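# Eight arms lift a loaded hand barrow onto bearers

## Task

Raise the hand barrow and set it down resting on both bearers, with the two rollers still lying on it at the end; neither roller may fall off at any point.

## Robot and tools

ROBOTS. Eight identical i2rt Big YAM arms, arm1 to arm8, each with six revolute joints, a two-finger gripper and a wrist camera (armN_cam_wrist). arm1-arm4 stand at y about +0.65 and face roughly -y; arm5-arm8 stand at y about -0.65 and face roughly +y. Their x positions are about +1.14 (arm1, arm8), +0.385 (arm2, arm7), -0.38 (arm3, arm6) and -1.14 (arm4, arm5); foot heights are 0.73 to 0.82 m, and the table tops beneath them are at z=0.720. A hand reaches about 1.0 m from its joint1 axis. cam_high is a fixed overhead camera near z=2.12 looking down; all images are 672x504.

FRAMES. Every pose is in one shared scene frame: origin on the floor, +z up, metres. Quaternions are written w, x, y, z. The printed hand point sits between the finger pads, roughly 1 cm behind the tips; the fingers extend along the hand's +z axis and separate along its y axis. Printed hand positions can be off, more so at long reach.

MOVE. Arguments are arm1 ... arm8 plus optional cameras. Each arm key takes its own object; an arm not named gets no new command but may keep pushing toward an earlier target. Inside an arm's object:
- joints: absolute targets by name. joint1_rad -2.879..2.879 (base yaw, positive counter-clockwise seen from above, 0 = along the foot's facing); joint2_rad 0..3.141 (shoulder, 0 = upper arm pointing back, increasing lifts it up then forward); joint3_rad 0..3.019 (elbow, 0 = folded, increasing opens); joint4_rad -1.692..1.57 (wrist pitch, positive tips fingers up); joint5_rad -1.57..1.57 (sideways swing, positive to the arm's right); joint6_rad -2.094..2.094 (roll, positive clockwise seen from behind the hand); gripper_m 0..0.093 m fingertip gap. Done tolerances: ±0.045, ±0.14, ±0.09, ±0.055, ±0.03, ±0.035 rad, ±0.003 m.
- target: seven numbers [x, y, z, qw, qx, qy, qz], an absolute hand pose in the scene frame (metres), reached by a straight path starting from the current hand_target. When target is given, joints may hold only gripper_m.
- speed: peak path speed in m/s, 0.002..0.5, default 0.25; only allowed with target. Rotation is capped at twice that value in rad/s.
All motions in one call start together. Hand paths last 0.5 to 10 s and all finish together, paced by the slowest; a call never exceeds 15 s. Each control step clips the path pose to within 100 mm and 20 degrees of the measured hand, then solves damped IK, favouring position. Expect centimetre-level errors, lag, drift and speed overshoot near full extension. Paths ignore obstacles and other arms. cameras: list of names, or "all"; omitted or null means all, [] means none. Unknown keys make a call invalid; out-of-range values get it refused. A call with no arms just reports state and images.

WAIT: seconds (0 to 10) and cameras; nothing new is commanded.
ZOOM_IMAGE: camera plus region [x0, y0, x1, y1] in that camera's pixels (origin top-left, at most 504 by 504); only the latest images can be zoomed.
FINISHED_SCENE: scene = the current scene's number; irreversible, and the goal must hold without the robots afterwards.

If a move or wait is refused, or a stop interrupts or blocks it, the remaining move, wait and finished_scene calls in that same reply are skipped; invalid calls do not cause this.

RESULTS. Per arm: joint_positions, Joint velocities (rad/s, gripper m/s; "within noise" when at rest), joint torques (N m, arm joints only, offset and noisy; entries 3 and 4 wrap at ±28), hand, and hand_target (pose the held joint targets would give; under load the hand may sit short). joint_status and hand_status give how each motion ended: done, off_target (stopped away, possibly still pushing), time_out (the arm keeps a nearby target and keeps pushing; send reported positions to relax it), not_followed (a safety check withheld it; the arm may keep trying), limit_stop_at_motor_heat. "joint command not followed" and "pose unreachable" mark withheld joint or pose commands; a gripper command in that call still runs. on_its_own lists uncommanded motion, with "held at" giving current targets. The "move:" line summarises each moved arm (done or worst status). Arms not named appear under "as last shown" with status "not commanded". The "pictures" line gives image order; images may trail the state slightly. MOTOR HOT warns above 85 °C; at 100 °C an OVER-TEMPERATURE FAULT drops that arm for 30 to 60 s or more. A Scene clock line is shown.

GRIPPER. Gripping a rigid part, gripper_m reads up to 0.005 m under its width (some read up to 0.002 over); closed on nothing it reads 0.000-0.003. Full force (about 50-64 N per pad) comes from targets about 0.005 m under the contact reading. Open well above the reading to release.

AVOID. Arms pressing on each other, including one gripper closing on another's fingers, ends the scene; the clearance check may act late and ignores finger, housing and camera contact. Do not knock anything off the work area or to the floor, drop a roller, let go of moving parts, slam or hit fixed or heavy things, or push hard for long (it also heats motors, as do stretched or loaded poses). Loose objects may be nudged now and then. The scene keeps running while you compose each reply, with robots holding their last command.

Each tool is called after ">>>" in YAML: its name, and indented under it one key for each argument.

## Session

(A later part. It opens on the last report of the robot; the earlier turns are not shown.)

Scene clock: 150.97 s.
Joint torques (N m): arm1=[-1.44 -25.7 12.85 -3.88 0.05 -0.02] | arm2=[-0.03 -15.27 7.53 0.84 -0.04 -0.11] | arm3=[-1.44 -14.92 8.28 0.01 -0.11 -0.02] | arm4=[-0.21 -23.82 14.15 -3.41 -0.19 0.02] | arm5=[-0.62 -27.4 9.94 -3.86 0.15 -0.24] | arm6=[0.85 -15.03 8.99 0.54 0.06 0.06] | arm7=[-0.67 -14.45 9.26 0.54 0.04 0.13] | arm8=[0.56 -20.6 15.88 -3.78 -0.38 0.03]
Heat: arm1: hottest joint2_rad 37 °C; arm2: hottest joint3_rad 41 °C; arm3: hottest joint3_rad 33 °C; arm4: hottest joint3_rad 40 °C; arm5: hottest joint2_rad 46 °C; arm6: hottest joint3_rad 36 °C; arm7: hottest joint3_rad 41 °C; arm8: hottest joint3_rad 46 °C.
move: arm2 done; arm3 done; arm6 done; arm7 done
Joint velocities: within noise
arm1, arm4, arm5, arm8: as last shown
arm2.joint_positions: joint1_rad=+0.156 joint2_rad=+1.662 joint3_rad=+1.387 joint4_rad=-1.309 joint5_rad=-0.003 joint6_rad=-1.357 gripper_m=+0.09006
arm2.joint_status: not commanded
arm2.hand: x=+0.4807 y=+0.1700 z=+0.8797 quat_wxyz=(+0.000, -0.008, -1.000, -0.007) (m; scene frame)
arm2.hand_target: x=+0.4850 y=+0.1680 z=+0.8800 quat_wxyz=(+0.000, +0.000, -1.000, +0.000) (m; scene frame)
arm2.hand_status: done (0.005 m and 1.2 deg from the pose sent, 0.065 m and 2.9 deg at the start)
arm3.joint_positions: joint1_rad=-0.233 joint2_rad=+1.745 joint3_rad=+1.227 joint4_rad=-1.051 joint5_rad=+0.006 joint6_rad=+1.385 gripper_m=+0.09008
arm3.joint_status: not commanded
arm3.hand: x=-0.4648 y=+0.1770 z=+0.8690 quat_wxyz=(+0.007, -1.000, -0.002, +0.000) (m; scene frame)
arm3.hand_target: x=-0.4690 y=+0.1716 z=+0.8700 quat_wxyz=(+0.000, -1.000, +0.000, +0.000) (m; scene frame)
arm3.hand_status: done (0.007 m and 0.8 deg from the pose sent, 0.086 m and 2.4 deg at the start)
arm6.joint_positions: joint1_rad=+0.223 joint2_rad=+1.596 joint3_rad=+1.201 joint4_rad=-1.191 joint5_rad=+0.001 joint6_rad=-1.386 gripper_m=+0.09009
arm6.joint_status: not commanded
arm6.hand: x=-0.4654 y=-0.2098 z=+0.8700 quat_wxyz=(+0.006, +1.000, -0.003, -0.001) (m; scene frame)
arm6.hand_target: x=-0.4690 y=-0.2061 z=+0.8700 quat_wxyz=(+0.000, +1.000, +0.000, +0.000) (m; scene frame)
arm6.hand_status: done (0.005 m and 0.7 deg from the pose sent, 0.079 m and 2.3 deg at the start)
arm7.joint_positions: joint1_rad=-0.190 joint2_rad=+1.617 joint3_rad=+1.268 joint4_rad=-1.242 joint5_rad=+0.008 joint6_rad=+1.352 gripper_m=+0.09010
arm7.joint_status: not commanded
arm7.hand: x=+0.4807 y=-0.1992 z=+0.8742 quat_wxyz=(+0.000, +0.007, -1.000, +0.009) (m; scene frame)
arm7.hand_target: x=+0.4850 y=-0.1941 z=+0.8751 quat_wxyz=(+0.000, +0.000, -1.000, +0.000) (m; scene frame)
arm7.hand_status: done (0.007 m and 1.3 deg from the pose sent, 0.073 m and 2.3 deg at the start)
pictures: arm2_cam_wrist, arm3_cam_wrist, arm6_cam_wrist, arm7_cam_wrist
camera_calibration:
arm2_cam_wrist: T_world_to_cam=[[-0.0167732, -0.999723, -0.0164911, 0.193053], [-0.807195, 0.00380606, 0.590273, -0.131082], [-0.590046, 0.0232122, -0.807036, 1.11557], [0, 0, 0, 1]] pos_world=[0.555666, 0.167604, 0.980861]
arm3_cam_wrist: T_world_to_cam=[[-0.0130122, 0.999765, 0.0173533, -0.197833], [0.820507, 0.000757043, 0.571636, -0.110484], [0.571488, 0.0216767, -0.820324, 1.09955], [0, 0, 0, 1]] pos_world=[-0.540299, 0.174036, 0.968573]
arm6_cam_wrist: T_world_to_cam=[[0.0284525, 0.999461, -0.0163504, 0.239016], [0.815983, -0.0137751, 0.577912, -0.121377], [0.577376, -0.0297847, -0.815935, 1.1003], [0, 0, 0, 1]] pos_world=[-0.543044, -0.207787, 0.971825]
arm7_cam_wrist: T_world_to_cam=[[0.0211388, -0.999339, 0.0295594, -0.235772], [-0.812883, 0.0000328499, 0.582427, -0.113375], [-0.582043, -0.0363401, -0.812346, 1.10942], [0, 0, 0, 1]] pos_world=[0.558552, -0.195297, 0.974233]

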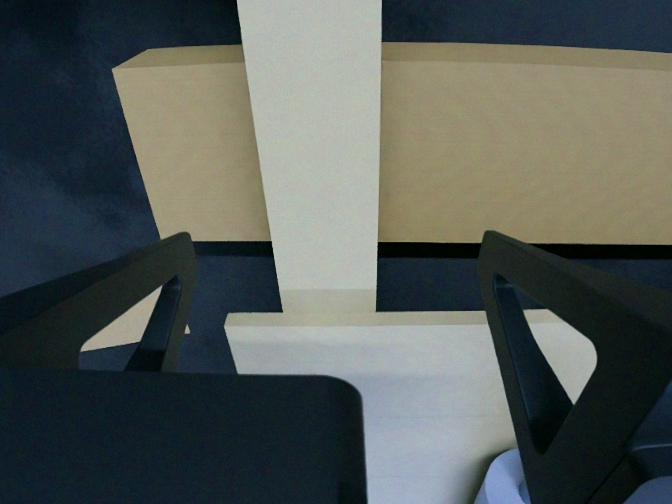

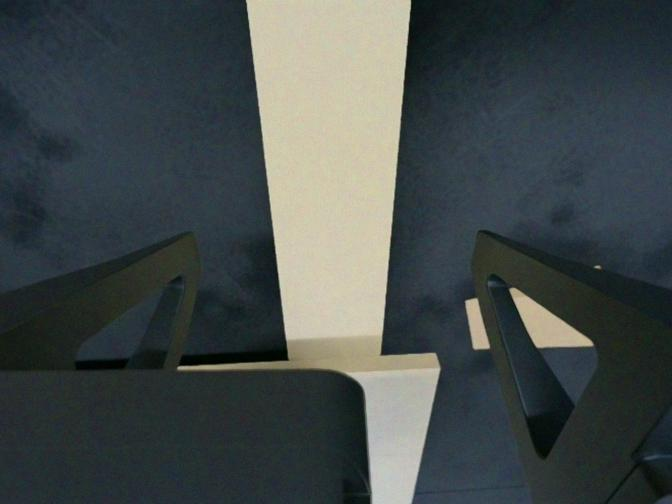

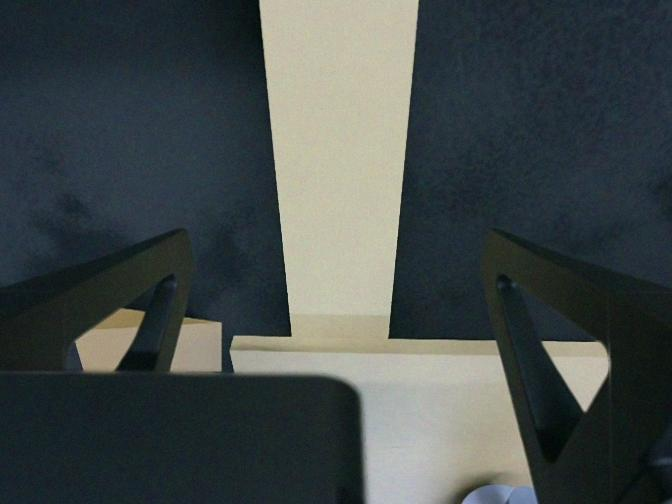

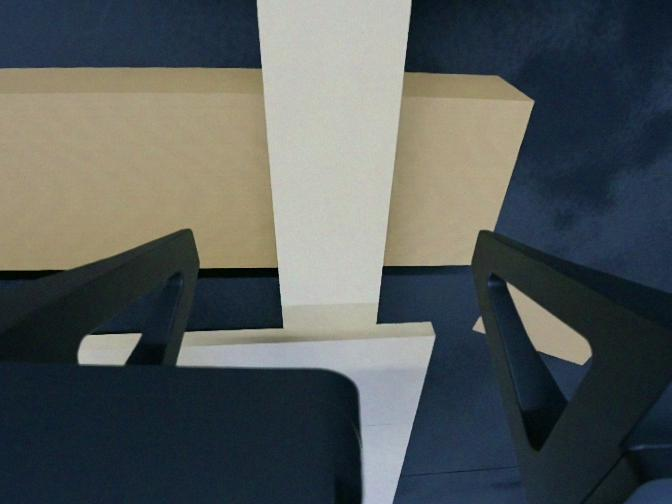

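>>> move:
  arm2: {"target": [0.485, 0.1745, 0.803, 0, 0, 1, 0]}
  arm7: {"target": [0.485, -0.1935, 0.803, 0, 0, 1, 0]}
  arm3: {"target": [-0.469, 0.1725, 0.803, 0, 1, 0, 0]}
  arm6: {"target": [-0.469, -0.206, 0.803, 0, 1, 0, 0]}
  cameras: ["arm2_cam_wrist", "arm7_cam_wrist", "arm3_cam_wrist", "arm6_cam_wrist"]

>>> move:
  arm2: {"joints": {"gripper_m": 0.03}}
  arm7: {"joints": {"gripper_m": 0.03}}
  arm3: {"joints": {"gripper_m": 0.03}}
  arm6: {"joints": {"gripper_m": 0.03}}
  cameras: ["arm2_cam_wrist", "arm7_cam_wrist", "arm3_cam_wrist", "arm6_cam_wrist", "cam_high"]

>>> zoom_image:
  camera: "cam_high"
  region: [150, 170, 510, 330]

Scene clock: 156.37 s.
Joint torques (N m): arm1=[-1.55 -25.7 12.83 -3.95 0.06 -0.02] | arm2=[-0.03 -14.74 6.9 0.85 -0.04 -0.09] | arm3=[-1.55 -15.15 7.28 0.01 -0.11 -0.03] | arm4=[-0.21 -23.82 14.16 -3.41 -0.19 0.01] | arm5=[-0.62 -27.4 9.95 -3.86 0.15 -0.25] | arm6=[0.97 -15.09 8.2 0.54 0.06 0.06] | arm7=[-0.79 -13.63 8.31 0.42 0.04 0.12] | arm8=[0.56 -20.6 15.88 -3.78 -0.38 0.02]
Heat: arm1: hottest joint2_rad 38 °C; arm2: hottest joint3_rad 41 °C; arm3: hottest joint3_rad 33 °C; arm4: hottest joint3_rad 40 °C; arm5: hottest joint2_rad 47 °C; arm6: hottest joint3_rad 36 °C; arm7: hottest joint3_rad 41 °C; arm8: hottest joint3_rad 47 °C.
move: arm2 done; arm3 done; arm6 done; arm7 done
Joint velocities: within noise
arm1, arm4, arm5, arm8: as last shown
arm2.joint_positions: joint1_rad=+0.158 joint2_rad=+1.716 joint3_rad=+1.248 joint4_rad=-1.111 joint5_rad=-0.003 joint6_rad=-1.357 gripper_m=+0.09006
arm2.joint_status: not commanded
arm2.hand: x=+0.4806 y=+0.1758 z=+0.8047 quat_wxyz=(+0.000, -0.007, -1.000, -0.005) (m; scene frame)
arm2.hand_target: x=+0.4849 y=+0.1746 z=+0.8030 quat_wxyz=(+0.000, +0.000, -1.000, +0.000) (m; scene frame)
arm2.hand_status: done (0.005 m and 1.0 deg from the pose sent, 0.077 m and 1.2 deg at the start)
arm3.joint_positions: joint1_rad=-0.233 joint2_rad=+1.842 joint3_rad=+1.166 joint4_rad=-0.887 joint5_rad=+0.006 joint6_rad=+1.385 gripper_m=+0.09008
arm3.joint_status: not commanded
arm3.hand: x=-0.4647 y=+0.1764 z=+0.8044 quat_wxyz=(+0.004, -1.000, -0.002, +0.000) (m; scene frame)
arm3.hand_target: x=-0.4690 y=+0.1726 z=+0.8030 quat_wxyz=(+0.000, -1.000, +0.000, +0.000) (m; scene frame)
arm3.hand_status: done (0.006 m and 0.5 deg from the pose sent, 0.066 m and 0.8 deg at the start)
arm6.joint_positions: joint1_rad=+0.223 joint2_rad=+1.675 joint3_rad=+1.109 joint4_rad=-1.016 joint5_rad=+0.001 joint6_rad=-1.386 gripper_m=+0.09009
arm6.joint_status: not commanded
arm6.hand: x=-0.4658 y=-0.2091 z=+0.8052 quat_wxyz=(+0.003, +1.000, -0.003, -0.001) (m; scene frame)
arm6.hand_target: x=-0.4689 y=-0.2061 z=+0.8029 quat_wxyz=(+0.000, +1.000, +0.000, +0.000) (m; scene frame)
arm6.hand_status: done (0.005 m and 0.6 deg from the pose sent, 0.067 m and 0.7 deg at the start)
arm7.joint_positions: joint1_rad=-0.191 joint2_rad=+1.696 joint3_rad=+1.167 joint4_rad=-1.058 joint5_rad=+0.008 joint6_rad=+1.352 gripper_m=+0.09010
arm7.joint_status: not commanded
arm7.hand: x=+0.4809 y=-0.1979 z=+0.8043 quat_wxyz=(+0.000, +0.007, -1.000, +0.007) (m; scene frame)
arm7.hand_target: x=+0.4850 y=-0.1935 z=+0.8030 quat_wxyz=(+0.000, +0.000, -1.000, +0.000) (m; scene frame)
arm7.hand_status: done (0.006 m and 1.1 deg from the pose sent, 0.072 m and 1.3 deg at the start)
pictures: arm2_cam_wrist, arm3_cam_wrist, arm6_cam_wrist, arm7_cam_wrist
camera_calibration:
arm2_cam_wrist: T_world_to_cam=[[-0.0144189, -0.999819, -0.012398, 0.193219], [-0.807692, 0.00433709, 0.589588, -0.0861725], [-0.589428, 0.018515, -0.807609, 1.0559], [0, 0, 0, 1]] pos_world=[0.555564, 0.174008, 0.905958]
arm3_cam_wrist: T_world_to_cam=[[-0.0129291, 0.999843, 0.0121237, -0.191951], [0.821059, 0.00369559, 0.570831, -0.0732096], [0.570696, 0.0173346, -0.820978, 1.04736], [0, 0, 0, 1]] pos_world=[-0.540099, 0.174035, 0.90398]
arm6_cam_wrist: T_world_to_cam=[[0.0283779, 0.999527, -0.011855, 0.233571], [0.816493, -0.0163363, 0.577123, -0.0832792], [0.576657, -0.0260571, -0.816571, 1.04865], [0, 0, 0, 1]] pos_world=[-0.543342, -0.207497, 0.907128]
arm7_cam_wrist: T_world_to_cam=[[0.0206785, -0.999472, 0.0250746, -0.228529], [-0.813388, -0.00223448, 0.581717, -0.0721611], [-0.581354, -0.0324244, -0.813005, 1.05378], [0, 0, 0, 1]] pos_world=[0.558652, -0.194401, 0.904439]

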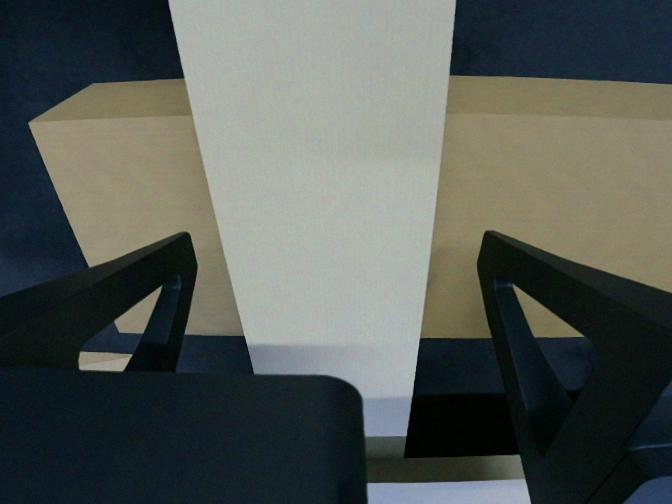

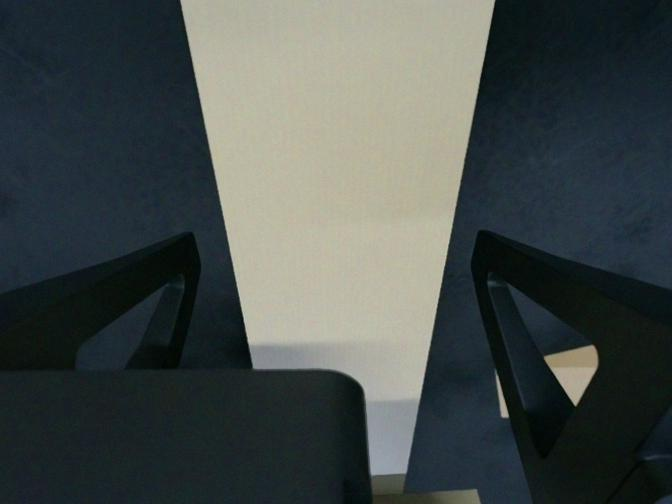

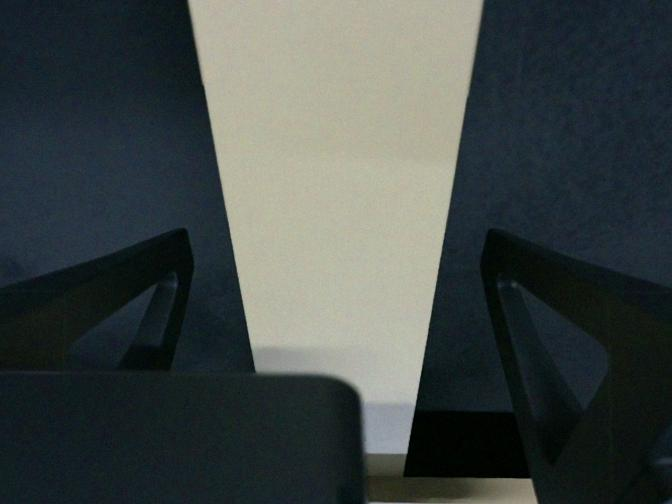

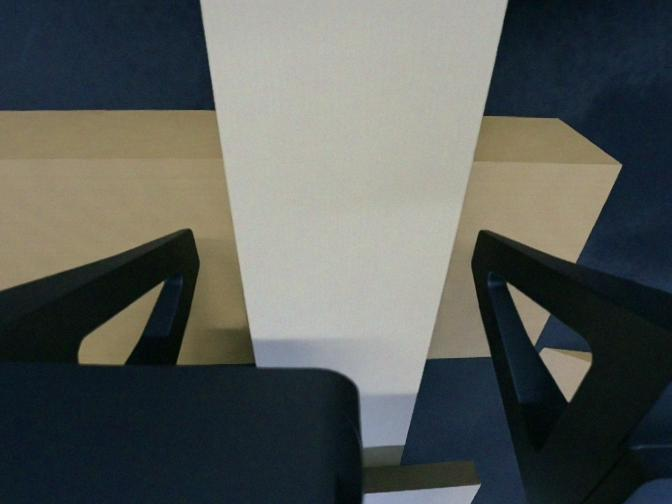

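Scene clock: 157.03 s.
Joint torques (N m): arm1=[-1.44 -25.82 12.83 -3.93 0.11 -0.02] | arm2=[-0.03 -14.97 7.04 0.9 -0.19 -0.02] | arm3=[-1.61 -14.97 7.3 -0.03 -0.07 -0.02] | arm4=[-0.21 -23.82 14.12 -3.41 -0.2 0.01] | arm5=[-0.62 -27.58 9.94 -3.84 0.16 -0.25] | arm6=[0.73 -14.97 8.21 0.44 -0.04 0.07] | arm7=[-0.56 -13.74 8.42 0.4 0.26 0.11] | arm8=[0.56 -20.6 15.88 -3.78 -0.41 0.02]
Heat: arm1: hottest joint2_rad 38 °C; arm2: hottest joint3_rad 41 °C; arm3: hottest joint3_rad 33 °C; arm4: hottest joint3_rad 40 °C; arm5: hottest joint2_rad 47 °C; arm6: hottest joint3_rad 36 °C; arm7: hottest joint3_rad 41 °C; arm8: hottest joint3_rad 47 °C.
move: arm2 off_target; arm3 off_target; arm6 off_target; arm7 off_target
Joint velocities: within noise
arm1.joint_positions: joint1_rad=-0.563 joint2_rad=+1.933 joint3_rad=+1.469 joint4_rad=-1.126 joint5_rad=-0.003 joint6_rad=+1.017 gripper_m=+0.04507
arm1.joint_status: not commanded
arm1.hand: x=+0.8553 y=+0.1784 z=+0.8124 quat_wxyz=(+0.011, -1.000, -0.006, -0.008) (m; scene frame)
arm1.hand_target: x=+0.8483 y=+0.1786 z=+0.8721 quat_wxyz=(-0.002, -1.000, +0.000, +0.001) (m; scene frame)
arm1.hand_status: not commanded
arm2.joint_positions: joint1_rad=+0.158 joint2_rad=+1.716 joint3_rad=+1.246 joint4_rad=-1.112 joint5_rad=+0.000 joint6_rad=-1.364 gripper_m=+0.04460
arm2.joint_status: gripper_m off_target (ended at +0.04463, target +0.03000)
arm2.hand: x=+0.4801 y=+0.1765 z=+0.8042 quat_wxyz=(+0.002, -0.003, -1.000, -0.006) (m; scene frame)
arm2.hand_target: x=+0.4849 y=+0.1746 z=+0.8030 quat_wxyz=(+0.000, +0.000, -1.000, +0.000) (m; scene frame)
arm2.hand_status: not commanded
arm3.joint_positions: joint1_rad=-0.233 joint2_rad=+1.842 joint3_rad=+1.165 joint4_rad=-0.885 joint5_rad=+0.005 joint6_rad=+1.384 gripper_m=+0.04587
arm3.joint_status: gripper_m off_target (ended at +0.04590, target +0.03000)
arm3.hand: x=-0.4647 y=+0.1762 z=+0.8043 quat_wxyz=(+0.004, -1.000, -0.002, +0.000) (m; scene frame)
arm3.hand_target: x=-0.4691 y=+0.1725 z=+0.8030 quat_wxyz=(+0.000, -1.000, +0.000, +0.000) (m; scene frame)
arm3.hand_status: not commanded
arm4: as last shown
arm4.hand: x=-0.8369 y=+0.1905 z=+0.8106 quat_wxyz=(+0.012, -0.001, -1.000, -0.013) (m; scene frame)
arm4.hand_target: x=-0.8315 y=+0.1887 z=+0.8752 quat_wxyz=(-0.001, +0.000, -1.000, +0.002) (m; scene frame)
arm5.joint_positions: joint1_rad=-0.649 joint2_rad=+1.955 joint3_rad=+1.359 joint4_rad=-0.979 joint5_rad=-0.006 joint6_rad=+0.967 gripper_m=+0.04332
arm5.joint_status: not commanded
arm5.hand: x=-0.8358 y=-0.2071 z=+0.8074 quat_wxyz=(+0.006, -0.004, -1.000, +0.006) (m; scene frame)
arm5.hand_target: x=-0.8301 y=-0.2093 z=+0.8660 quat_wxyz=(-0.001, +0.000, -1.000, -0.001) (m; scene frame)
arm5.hand_status: not commanded
arm6.joint_positions: joint1_rad=+0.224 joint2_rad=+1.675 joint3_rad=+1.109 joint4_rad=-1.013 joint5_rad=+0.003 joint6_rad=-1.387 gripper_m=+0.04426
arm6.joint_status: gripper_m off_target (ended at +0.04430, target +0.03000)
arm6.hand: x=-0.4658 y=-0.2084 z=+0.8051 quat_wxyz=(+0.002, +1.000, -0.003, -0.001) (m; scene frame)
arm6.hand_target: x=-0.4690 y=-0.2062 z=+0.8029 quat_wxyz=(+0.000, +1.000, +0.000, +0.000) (m; scene frame)
arm6.hand_status: not commanded
arm7.joint_positions: joint1_rad=-0.192 joint2_rad=+1.696 joint3_rad=+1.165 joint4_rad=-1.056 joint5_rad=+0.003 joint6_rad=+1.354 gripper_m=+0.04493
arm7.joint_status: gripper_m off_target (ended at +0.04495, target +0.03000)
arm7.hand: x=+0.4803 y=-0.1982 z=+0.8036 quat_wxyz=(+0.002, +0.006, -1.000, +0.006) (m; scene frame)
arm7.hand_target: x=+0.4850 y=-0.1936 z=+0.8030 quat_wxyz=(+0.000, +0.000, -1.000, +0.000) (m; scene frame)
arm7.hand_status: not commanded
arm8.joint_positions: joint1_rad=+0.622 joint2_rad=+1.831 joint3_rad=+1.413 joint4_rad=-1.187 joint5_rad=+0.008 joint6_rad=-0.977 gripper_m=+0.04502
arm8.joint_status: not commanded
arm8.hand: x=+0.8571 y=-0.2145 z=+0.8092 quat_wxyz=(+0.018, +1.000, -0.003, +0.016) (m; scene frame)
arm8.hand_target: x=+0.8495 y=-0.2127 z=+0.8734 quat_wxyz=(-0.002, +1.000, +0.000, -0.001) (m; scene frame)
arm8.hand_status: not commanded
pictures: arm2_cam_wrist, arm3_cam_wrist, arm6_cam_wrist, arm7_cam_wrist, cam_high
camera_calibration:
arm2_cam_wrist: T_world_to_cam=[[-0.00684075, -0.99988, -0.0139206, 0.191474], [-0.805442, -0.00274077, 0.592668, -0.0886641], [-0.592634, 0.0152665, -0.805327, 1.05541], [0, 0, 0, 1]] pos_world=[0.555368, 0.175095, 0.905164]
arm3_cam_wrist: T_world_to_cam=[[-0.0140744, 0.999846, 0.0104358, -0.190845], [0.820553, 0.00558513, 0.571543, -0.074318], [0.571397, 0.0166072, -0.820506, 1.04742], [0, 0, 0, 1]] pos_world=[-0.540197, 0.173836, 0.903883]
arm6_cam_wrist: T_world_to_cam=[[0.0268633, 0.9996, -0.00884988, 0.229848], [0.815683, -0.0168011, 0.578255, -0.0846959], [0.577875, -0.0227525, -0.815808, 1.04929], [0, 0, 0, 1]] pos_world=[-0.543445, -0.207305, 0.907026]
arm7_cam_wrist: T_world_to_cam=[[0.0188886, -0.999524, 0.0243931, -0.2274], [-0.810521, -0.00102289, 0.585709, -0.0766244], [-0.585405, -0.0308343, -0.810154, 1.05289], [0, 0, 0, 1]] pos_world=[0.558558, -0.194905, 0.903431]

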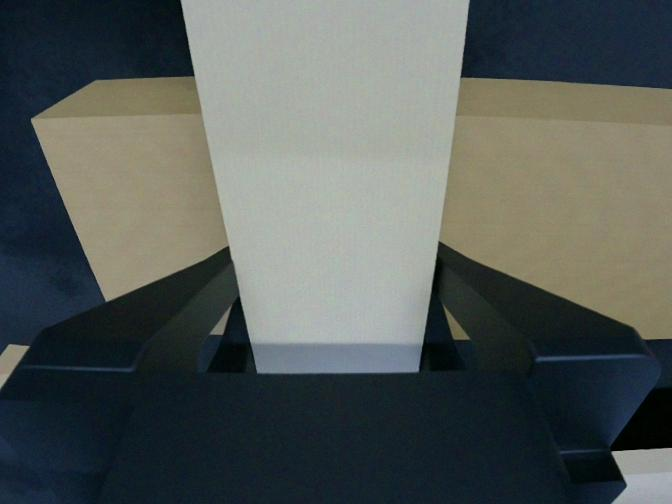

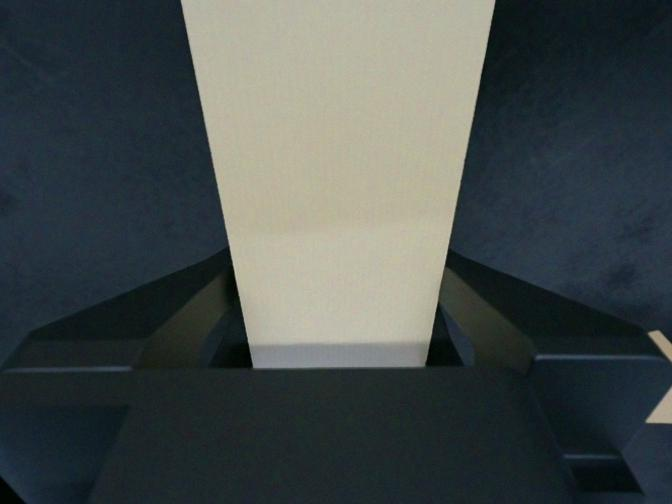

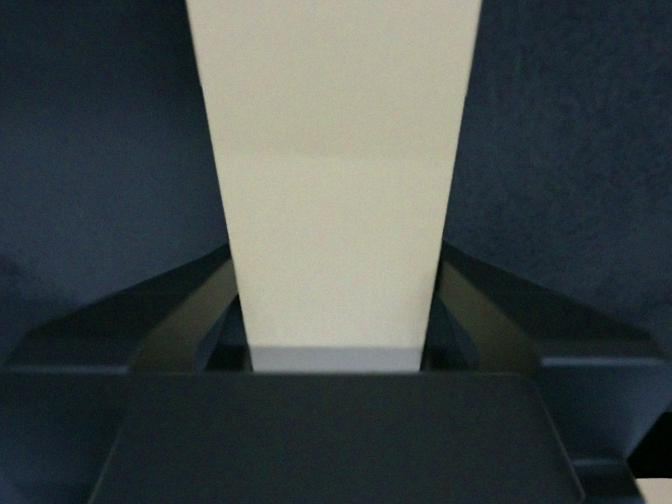

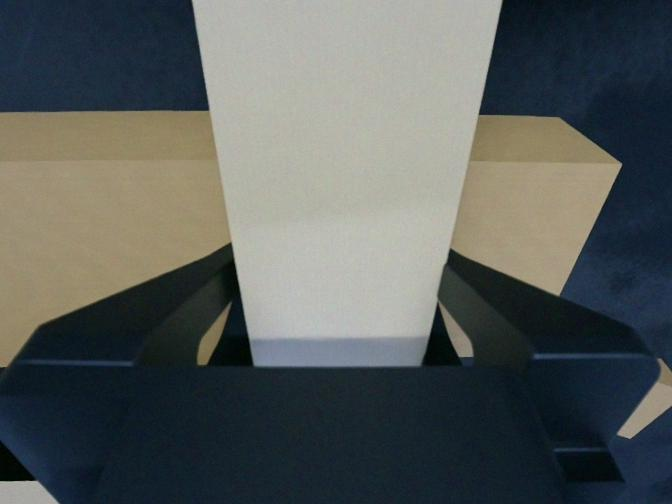

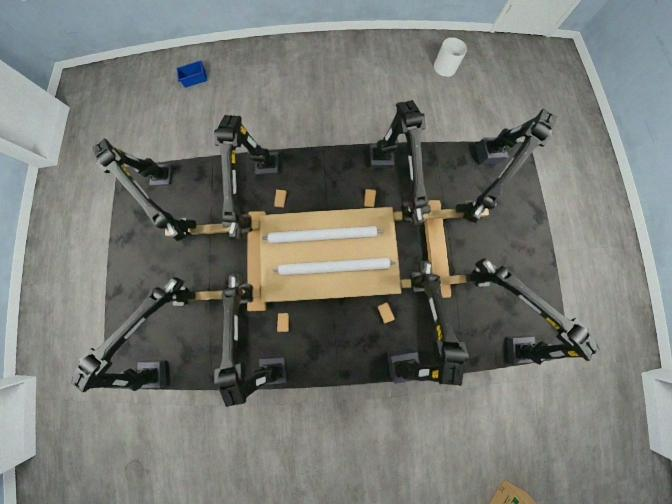

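Scaled by 1.400 from the camera's 672x504 image, which has a finer 960x720 frame.

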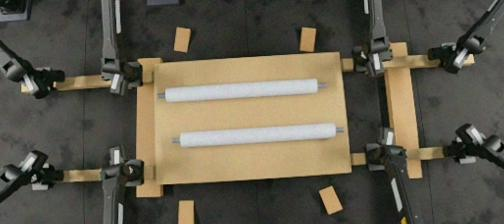

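>>> move:
  arm2: {"target": [0.485, 0.1746, 0.863, 0, 0, 1, 0], "speed": 0.06}
  arm7: {"target": [0.485, -0.1936, 0.863, 0, 0, 1, 0], "speed": 0.06}
  arm3: {"target": [-0.469, 0.1725, 0.863, 0, 1, 0, 0], "speed": 0.06}
  arm6: {"target": [-0.469, -0.2062, 0.863, 0, 1, 0, 0], "speed": 0.06}
  cameras: ["cam_high"]

Scene clock: 161.43 s.
Joint torques (N m): arm1=[-1.44 -24.47 11.75 -2.51 0.1 -0.03] | arm2=[-0.15 -19.08 11.43 -2.54 -0.37 -0.02] | arm3=[-1.44 -20.07 10.26 -3.02 -0.08 -0.01] | arm4=[-0.21 -21.95 12.7 -2.03 -0.28 0.01] | arm5=[-0.56 -24.53 9.48 -2.39 0.14 -0.23] | arm6=[0.79 -19.66 12.08 -2.88 -0.06 0.07] | arm7=[-0.56 -17.67 13.01 -2.76 0.34 0.12] | arm8=[0.5 -19.37 14.53 -2.61 -0.36 0.02]
Heat: arm1: hottest joint3_rad 38 °C; arm2: hottest joint3_rad 40 °C; arm3: hottest joint3_rad 33 °C; arm4: hottest joint3_rad 41 °C; arm5: hottest joint2_rad 47 °C; arm6: hottest joint3_rad 36 °C; arm7: hottest joint3_rad 40 °C; arm8: hottest joint3_rad 47 °C.
move: arm2 off_target; arm3 off_target; arm6 off_target; arm7 off_target
Joint velocities: within noise
arm1.joint_positions: joint1_rad=-0.563 joint2_rad=+1.917 joint3_rad=+1.483 joint4_rad=-1.156 joint5_rad=-0.003 joint6_rad=+1.017 gripper_m=+0.04507
arm1.joint_status: not commanded
arm1.hand: x=+0.8556 y=+0.1787 z=+0.8255 quat_wxyz=(+0.011, -1.000, -0.006, -0.008) (m; scene frame)
arm1.hand_target: x=+0.8484 y=+0.1787 z=+0.8720 quat_wxyz=(-0.002, -1.000, +0.000, +0.001) (m; scene frame)
arm1.hand_status: not commanded
arm2.joint_positions: joint1_rad=+0.158 joint2_rad=+1.700 joint3_rad=+1.273 joint4_rad=-1.170 joint5_rad=+0.005 joint6_rad=-1.364 gripper_m=+0.04460
arm2.joint_status: not commanded
arm2.hand: x=+0.4788 y=+0.1790 z=+0.8210 quat_wxyz=(+0.005, -0.003, -1.000, -0.013) (m; scene frame)
arm2.hand_target: x=+0.4845 y=+0.1755 z=+0.8617 quat_wxyz=(+0.000, +0.000, -1.000, +0.001) (m; scene frame)
arm2.hand_status: off_target (0.043 m and 1.6 deg from the pose sent, 0.059 m and 0.7 deg at the start)
arm3.joint_positions: joint1_rad=-0.234 joint2_rad=+1.811 joint3_rad=+1.183 joint4_rad=-0.947 joint5_rad=+0.005 joint6_rad=+1.384 gripper_m=+0.04587
arm3.joint_status: not commanded
arm3.hand: x=-0.4646 y=+0.1785 z=+0.8243 quat_wxyz=(+0.010, -1.000, -0.002, -0.001) (m; scene frame)
arm3.hand_target: x=-0.4688 y=+0.1730 z=+0.8616 quat_wxyz=(-0.001, -1.000, +0.000, +0.000) (m; scene frame)
arm3.hand_status: off_target (0.039 m and 1.2 deg from the pose sent, 0.059 m and 0.5 deg at the start)
arm4.joint_positions: joint1_rad=+0.622 joint2_rad=+1.915 joint3_rad=+1.477 joint4_rad=-1.159 joint5_rad=+0.004 joint6_rad=-0.988 gripper_m=+0.04510
arm4.joint_status: not commanded
arm4.hand: x=-0.8373 y=+0.1905 z=+0.8294 quat_wxyz=(+0.012, -0.001, -1.000, -0.011) (m; scene frame)
arm4.hand_target: x=-0.8316 y=+0.1887 z=+0.8751 quat_wxyz=(-0.001, +0.000, -1.000, +0.002) (m; scene frame)
arm4.hand_status: not commanded
arm5.joint_positions: joint1_rad=-0.649 joint2_rad=+1.922 joint3_rad=+1.368 joint4_rad=-1.018 joint5_rad=-0.005 joint6_rad=+0.967 gripper_m=+0.04332
arm5.joint_status: not commanded
arm5.hand: x=-0.8366 y=-0.2082 z=+0.8273 quat_wxyz=(+0.006, -0.004, -1.000, +0.005) (m; scene frame)
arm5.hand_target: x=-0.8300 y=-0.2092 z=+0.8660 quat_wxyz=(-0.001, +0.000, -1.000, -0.002) (m; scene frame)
arm5.hand_status: not commanded
arm6.joint_positions: joint1_rad=+0.225 joint2_rad=+1.651 joint3_rad=+1.140 joint4_rad=-1.084 joint5_rad=+0.004 joint6_rad=-1.387 gripper_m=+0.04427
arm6.joint_status: not commanded
arm6.hand: x=-0.4655 y=-0.2105 z=+0.8257 quat_wxyz=(+0.009, +1.000, -0.002, +0.001) (m; scene frame)
arm6.hand_target: x=-0.4688 y=-0.2069 z=+0.8616 quat_wxyz=(-0.001, +1.000, +0.000, +0.000) (m; scene frame)
arm6.hand_status: off_target (0.038 m and 1.1 deg from the pose sent, 0.058 m and 0.4 deg at the start)
arm7.joint_positions: joint1_rad=-0.192 joint2_rad=+1.675 joint3_rad=+1.189 joint4_rad=-1.114 joint5_rad=+0.000 joint6_rad=+1.354 gripper_m=+0.04493
arm7.joint_status: not commanded
arm7.hand: x=+0.4795 y=-0.2006 z=+0.8213 quat_wxyz=(+0.005, +0.006, -1.000, +0.012) (m; scene frame)
arm7.hand_target: x=+0.4846 y=-0.1946 z=+0.8616 quat_wxyz=(+0.000, +0.000, -1.000, -0.001) (m; scene frame)
arm7.hand_status: off_target (0.043 m and 1.7 deg from the pose sent, 0.060 m and 1.0 deg at the start)
arm8.joint_positions: joint1_rad=+0.623 joint2_rad=+1.817 joint3_rad=+1.430 joint4_rad=-1.217 joint5_rad=+0.006 joint6_rad=-0.976 gripper_m=+0.04502
arm8.joint_status: not commanded
arm8.hand: x=+0.8566 y=-0.2148 z=+0.8225 quat_wxyz=(+0.017, +1.000, -0.002, +0.015) (m; scene frame)
arm8.hand_target: x=+0.8494 y=-0.2127 z=+0.8733 quat_wxyz=(-0.002, +1.000, +0.000, -0.001) (m; scene frame)
arm8.hand_status: not commanded
pictures: cam_high

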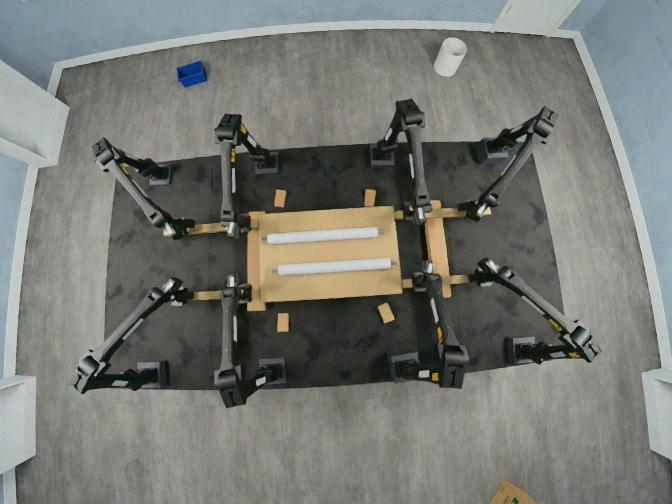

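>>> move:
  arm1: {"target": [0.8484, 0.1787, 0.918, 0, 1, 0, 0], "speed": 0.06}
  arm8: {"target": [0.8494, -0.2127, 0.9195, 0, 1, 0, 0], "speed": 0.06}
  arm2: {"target": [0.4845, 0.1755, 0.908, 0, 0, 1, 0], "speed": 0.06}
  arm7: {"target": [0.4846, -0.1946, 0.908, 0, 0, 1, 0], "speed": 0.06}
  arm3: {"target": [-0.4688, 0.173, 0.9035, 0, 1, 0, 0], "speed": 0.06}
  arm6: {"target": [-0.4688, -0.2069, 0.9035, 0, 1, 0, 0], "speed": 0.06}
  arm4: {"target": [-0.8316, 0.1887, 0.917, 0, 0, 1, 0], "speed": 0.06}
  arm5: {"target": [-0.83, -0.2092, 0.908, 0, 0, 1, 0], "speed": 0.06}
  cameras: ["cam_high"]

>>> zoom_image:
  camera: "cam_high"
  region: [150, 170, 510, 330]

Scene clock: 169.83 s.
Joint torques (N m): arm1=[-1.44 -23.82 13.11 -2.71 0.17 -0.01] | arm2=[-0.15 -18.55 12.55 -2.65 -0.41 -0.03] | arm3=[-1.32 -19.25 11.67 -3.03 -0.05 0] | arm4=[-0.32 -21.54 13.89 -2.18 -0.28 0] | arm5=[-0.73 -23.94 10.69 -2.55 0.15 -0.24] | arm6=[0.73 -18.84 13.23 -2.91 -0.12 0.08] | arm7=[-0.32 -17.08 14.49 -2.84 0.33 0.14] | arm8=[0.44 -18.78 15.82 -2.67 -0.37 0.02]
Heat: arm1: hottest joint2_rad 38 °C; arm2: hottest joint3_rad 42 °C; arm3: hottest joint3_rad 33 °C; arm4: hottest joint3_rad 41 °C; arm5: hottest joint2_rad 47 °C; arm6: hottest joint3_rad 37 °C; arm7: hottest joint3_rad 41 °C; arm8: hottest joint3_rad 47 °C.
move: arm1 off_target; arm2 off_target; arm3 off_target; arm4 off_target; arm5 off_target; arm6 off_target; arm7 off_target; arm8 off_target
Joint velocities: within noise
arm1.joint_positions: joint1_rad=-0.563 joint2_rad=+1.875 joint3_rad=+1.539 joint4_rad=-1.261 joint5_rad=-0.004 joint6_rad=+1.017 gripper_m=+0.04507
arm1.joint_status: not commanded
arm1.hand: x=+0.8564 y=+0.1795 z=+0.8683 quat_wxyz=(+0.014, -1.000, -0.006, -0.010) (m; scene frame)
arm1.hand_target: x=+0.8492 y=+0.1797 z=+0.9165 quat_wxyz=(-0.001, -1.000, +0.000, +0.001) (m; scene frame)
arm1.hand_status: off_target (0.050 m and 2.1 deg from the pose sent, 0.093 m and 1.8 deg at the start)
arm2.joint_positions: joint1_rad=+0.158 joint2_rad=+1.661 joint3_rad=+1.340 joint4_rad=-1.280 joint5_rad=+0.005 joint6_rad=-1.364 gripper_m=+0.04460
arm2.joint_status: not commanded
arm2.hand: x=+0.4786 y=+0.1796 z=+0.8627 quat_wxyz=(+0.006, -0.003, -1.000, -0.015) (m; scene frame)
arm2.hand_target: x=+0.4840 y=+0.1769 z=+0.9064 quat_wxyz=(+0.000, +0.000, -1.000, +0.001) (m; scene frame)
arm2.hand_status: off_target (0.046 m and 1.9 deg from the pose sent, 0.087 m and 1.6 deg at the start)
arm3.joint_positions: joint1_rad=-0.234 joint2_rad=+1.751 joint3_rad=+1.219 joint4_rad=-1.047 joint5_rad=+0.004 joint6_rad=+1.384 gripper_m=+0.04587
arm3.joint_status: not commanded
arm3.hand: x=-0.4643 y=+0.1800 z=+0.8638 quat_wxyz=(+0.012, -1.000, -0.002, -0.002) (m; scene frame)
arm3.hand_target: x=-0.4685 y=+0.1738 z=+0.9022 quat_wxyz=(-0.001, -1.000, +0.000, +0.000) (m; scene frame)
arm3.hand_status: off_target (0.041 m and 1.4 deg from the pose sent, 0.080 m and 1.2 deg at the start)
arm4.joint_positions: joint1_rad=+0.622 joint2_rad=+1.880 joint3_rad=+1.531 joint4_rad=-1.252 joint5_rad=+0.004 joint6_rad=-0.988 gripper_m=+0.04510
arm4.joint_status: not commanded
arm4.hand: x=-0.8371 y=+0.1904 z=+0.8676 quat_wxyz=(+0.013, -0.001, -1.000, -0.012) (m; scene frame)
arm4.hand_target: x=-0.8324 y=+0.1896 z=+0.9154 quat_wxyz=(-0.001, +0.000, -1.000, +0.001) (m; scene frame)
arm4.hand_status: off_target (0.050 m and 2.1 deg from the pose sent, 0.088 m and 1.9 deg at the start)
arm5.joint_positions: joint1_rad=-0.649 joint2_rad=+1.873 joint3_rad=+1.407 joint4_rad=-1.111 joint5_rad=-0.005 joint6_rad=+0.967 gripper_m=+0.04332
arm5.joint_status: not commanded
arm5.hand: x=-0.8371 y=-0.2088 z=+0.8659 quat_wxyz=(+0.007, -0.004, -1.000, +0.007) (m; scene frame)
arm5.hand_target: x=-0.8305 y=-0.2097 z=+0.9066 quat_wxyz=(-0.001, +0.000, -1.000, -0.001) (m; scene frame)
arm5.hand_status: off_target (0.043 m and 1.2 deg from the pose sent, 0.081 m and 1.0 deg at the start)
arm6.joint_positions: joint1_rad=+0.225 joint2_rad=+1.605 joint3_rad=+1.197 joint4_rad=-1.190 joint5_rad=+0.005 joint6_rad=-1.387 gripper_m=+0.04430
arm6.joint_status: not commanded
arm6.hand: x=-0.4649 y=-0.2112 z=+0.8651 quat_wxyz=(+0.011, +1.000, -0.002, +0.002) (m; scene frame)
arm6.hand_target: x=-0.4684 y=-0.2078 z=+0.9022 quat_wxyz=(-0.001, +1.000, +0.000, +0.000) (m; scene frame)
arm6.hand_status: off_target (0.039 m and 1.3 deg from the pose sent, 0.078 m and 1.1 deg at the start)
arm7.joint_positions: joint1_rad=-0.192 joint2_rad=+1.628 joint3_rad=+1.250 joint4_rad=-1.227 joint5_rad=+0.000 joint6_rad=+1.354 gripper_m=+0.04500
arm7.joint_status: not commanded
arm7.hand: x=+0.4793 y=-0.2022 z=+0.8632 quat_wxyz=(+0.005, +0.006, -1.000, +0.015) (m; scene frame)
arm7.hand_target: x=+0.4841 y=-0.1961 z=+0.9065 quat_wxyz=(+0.000, +0.000, -1.000, -0.001) (m; scene frame)
arm7.hand_status: off_target (0.046 m and 1.9 deg from the pose sent, 0.087 m and 1.7 deg at the start)
arm8.joint_positions: joint1_rad=+0.623 joint2_rad=+1.781 joint3_rad=+1.498 joint4_rad=-1.326 joint5_rad=+0.007 joint6_rad=-0.976 gripper_m=+0.04502
arm8.joint_status: not commanded
arm8.hand: x=+0.8569 y=-0.2151 z=+0.8651 quat_wxyz=(+0.020, +1.000, -0.003, +0.016) (m; scene frame)
arm8.hand_target: x=+0.8506 y=-0.2142 z=+0.9175 quat_wxyz=(-0.001, +1.000, +0.000, -0.001) (m; scene frame)
arm8.hand_status: off_target (0.055 m and 2.9 deg from the pose sent, 0.097 m and 2.6 deg at the start)
pictures: cam_high

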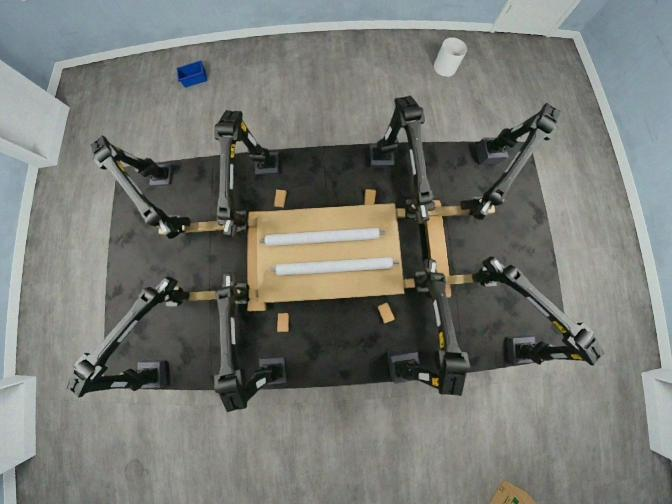

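Scaled by 1.400 from the camera's 672x504 image, which has a finer 960x720 frame.

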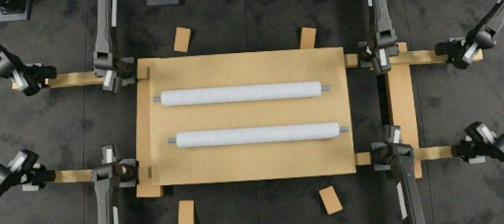

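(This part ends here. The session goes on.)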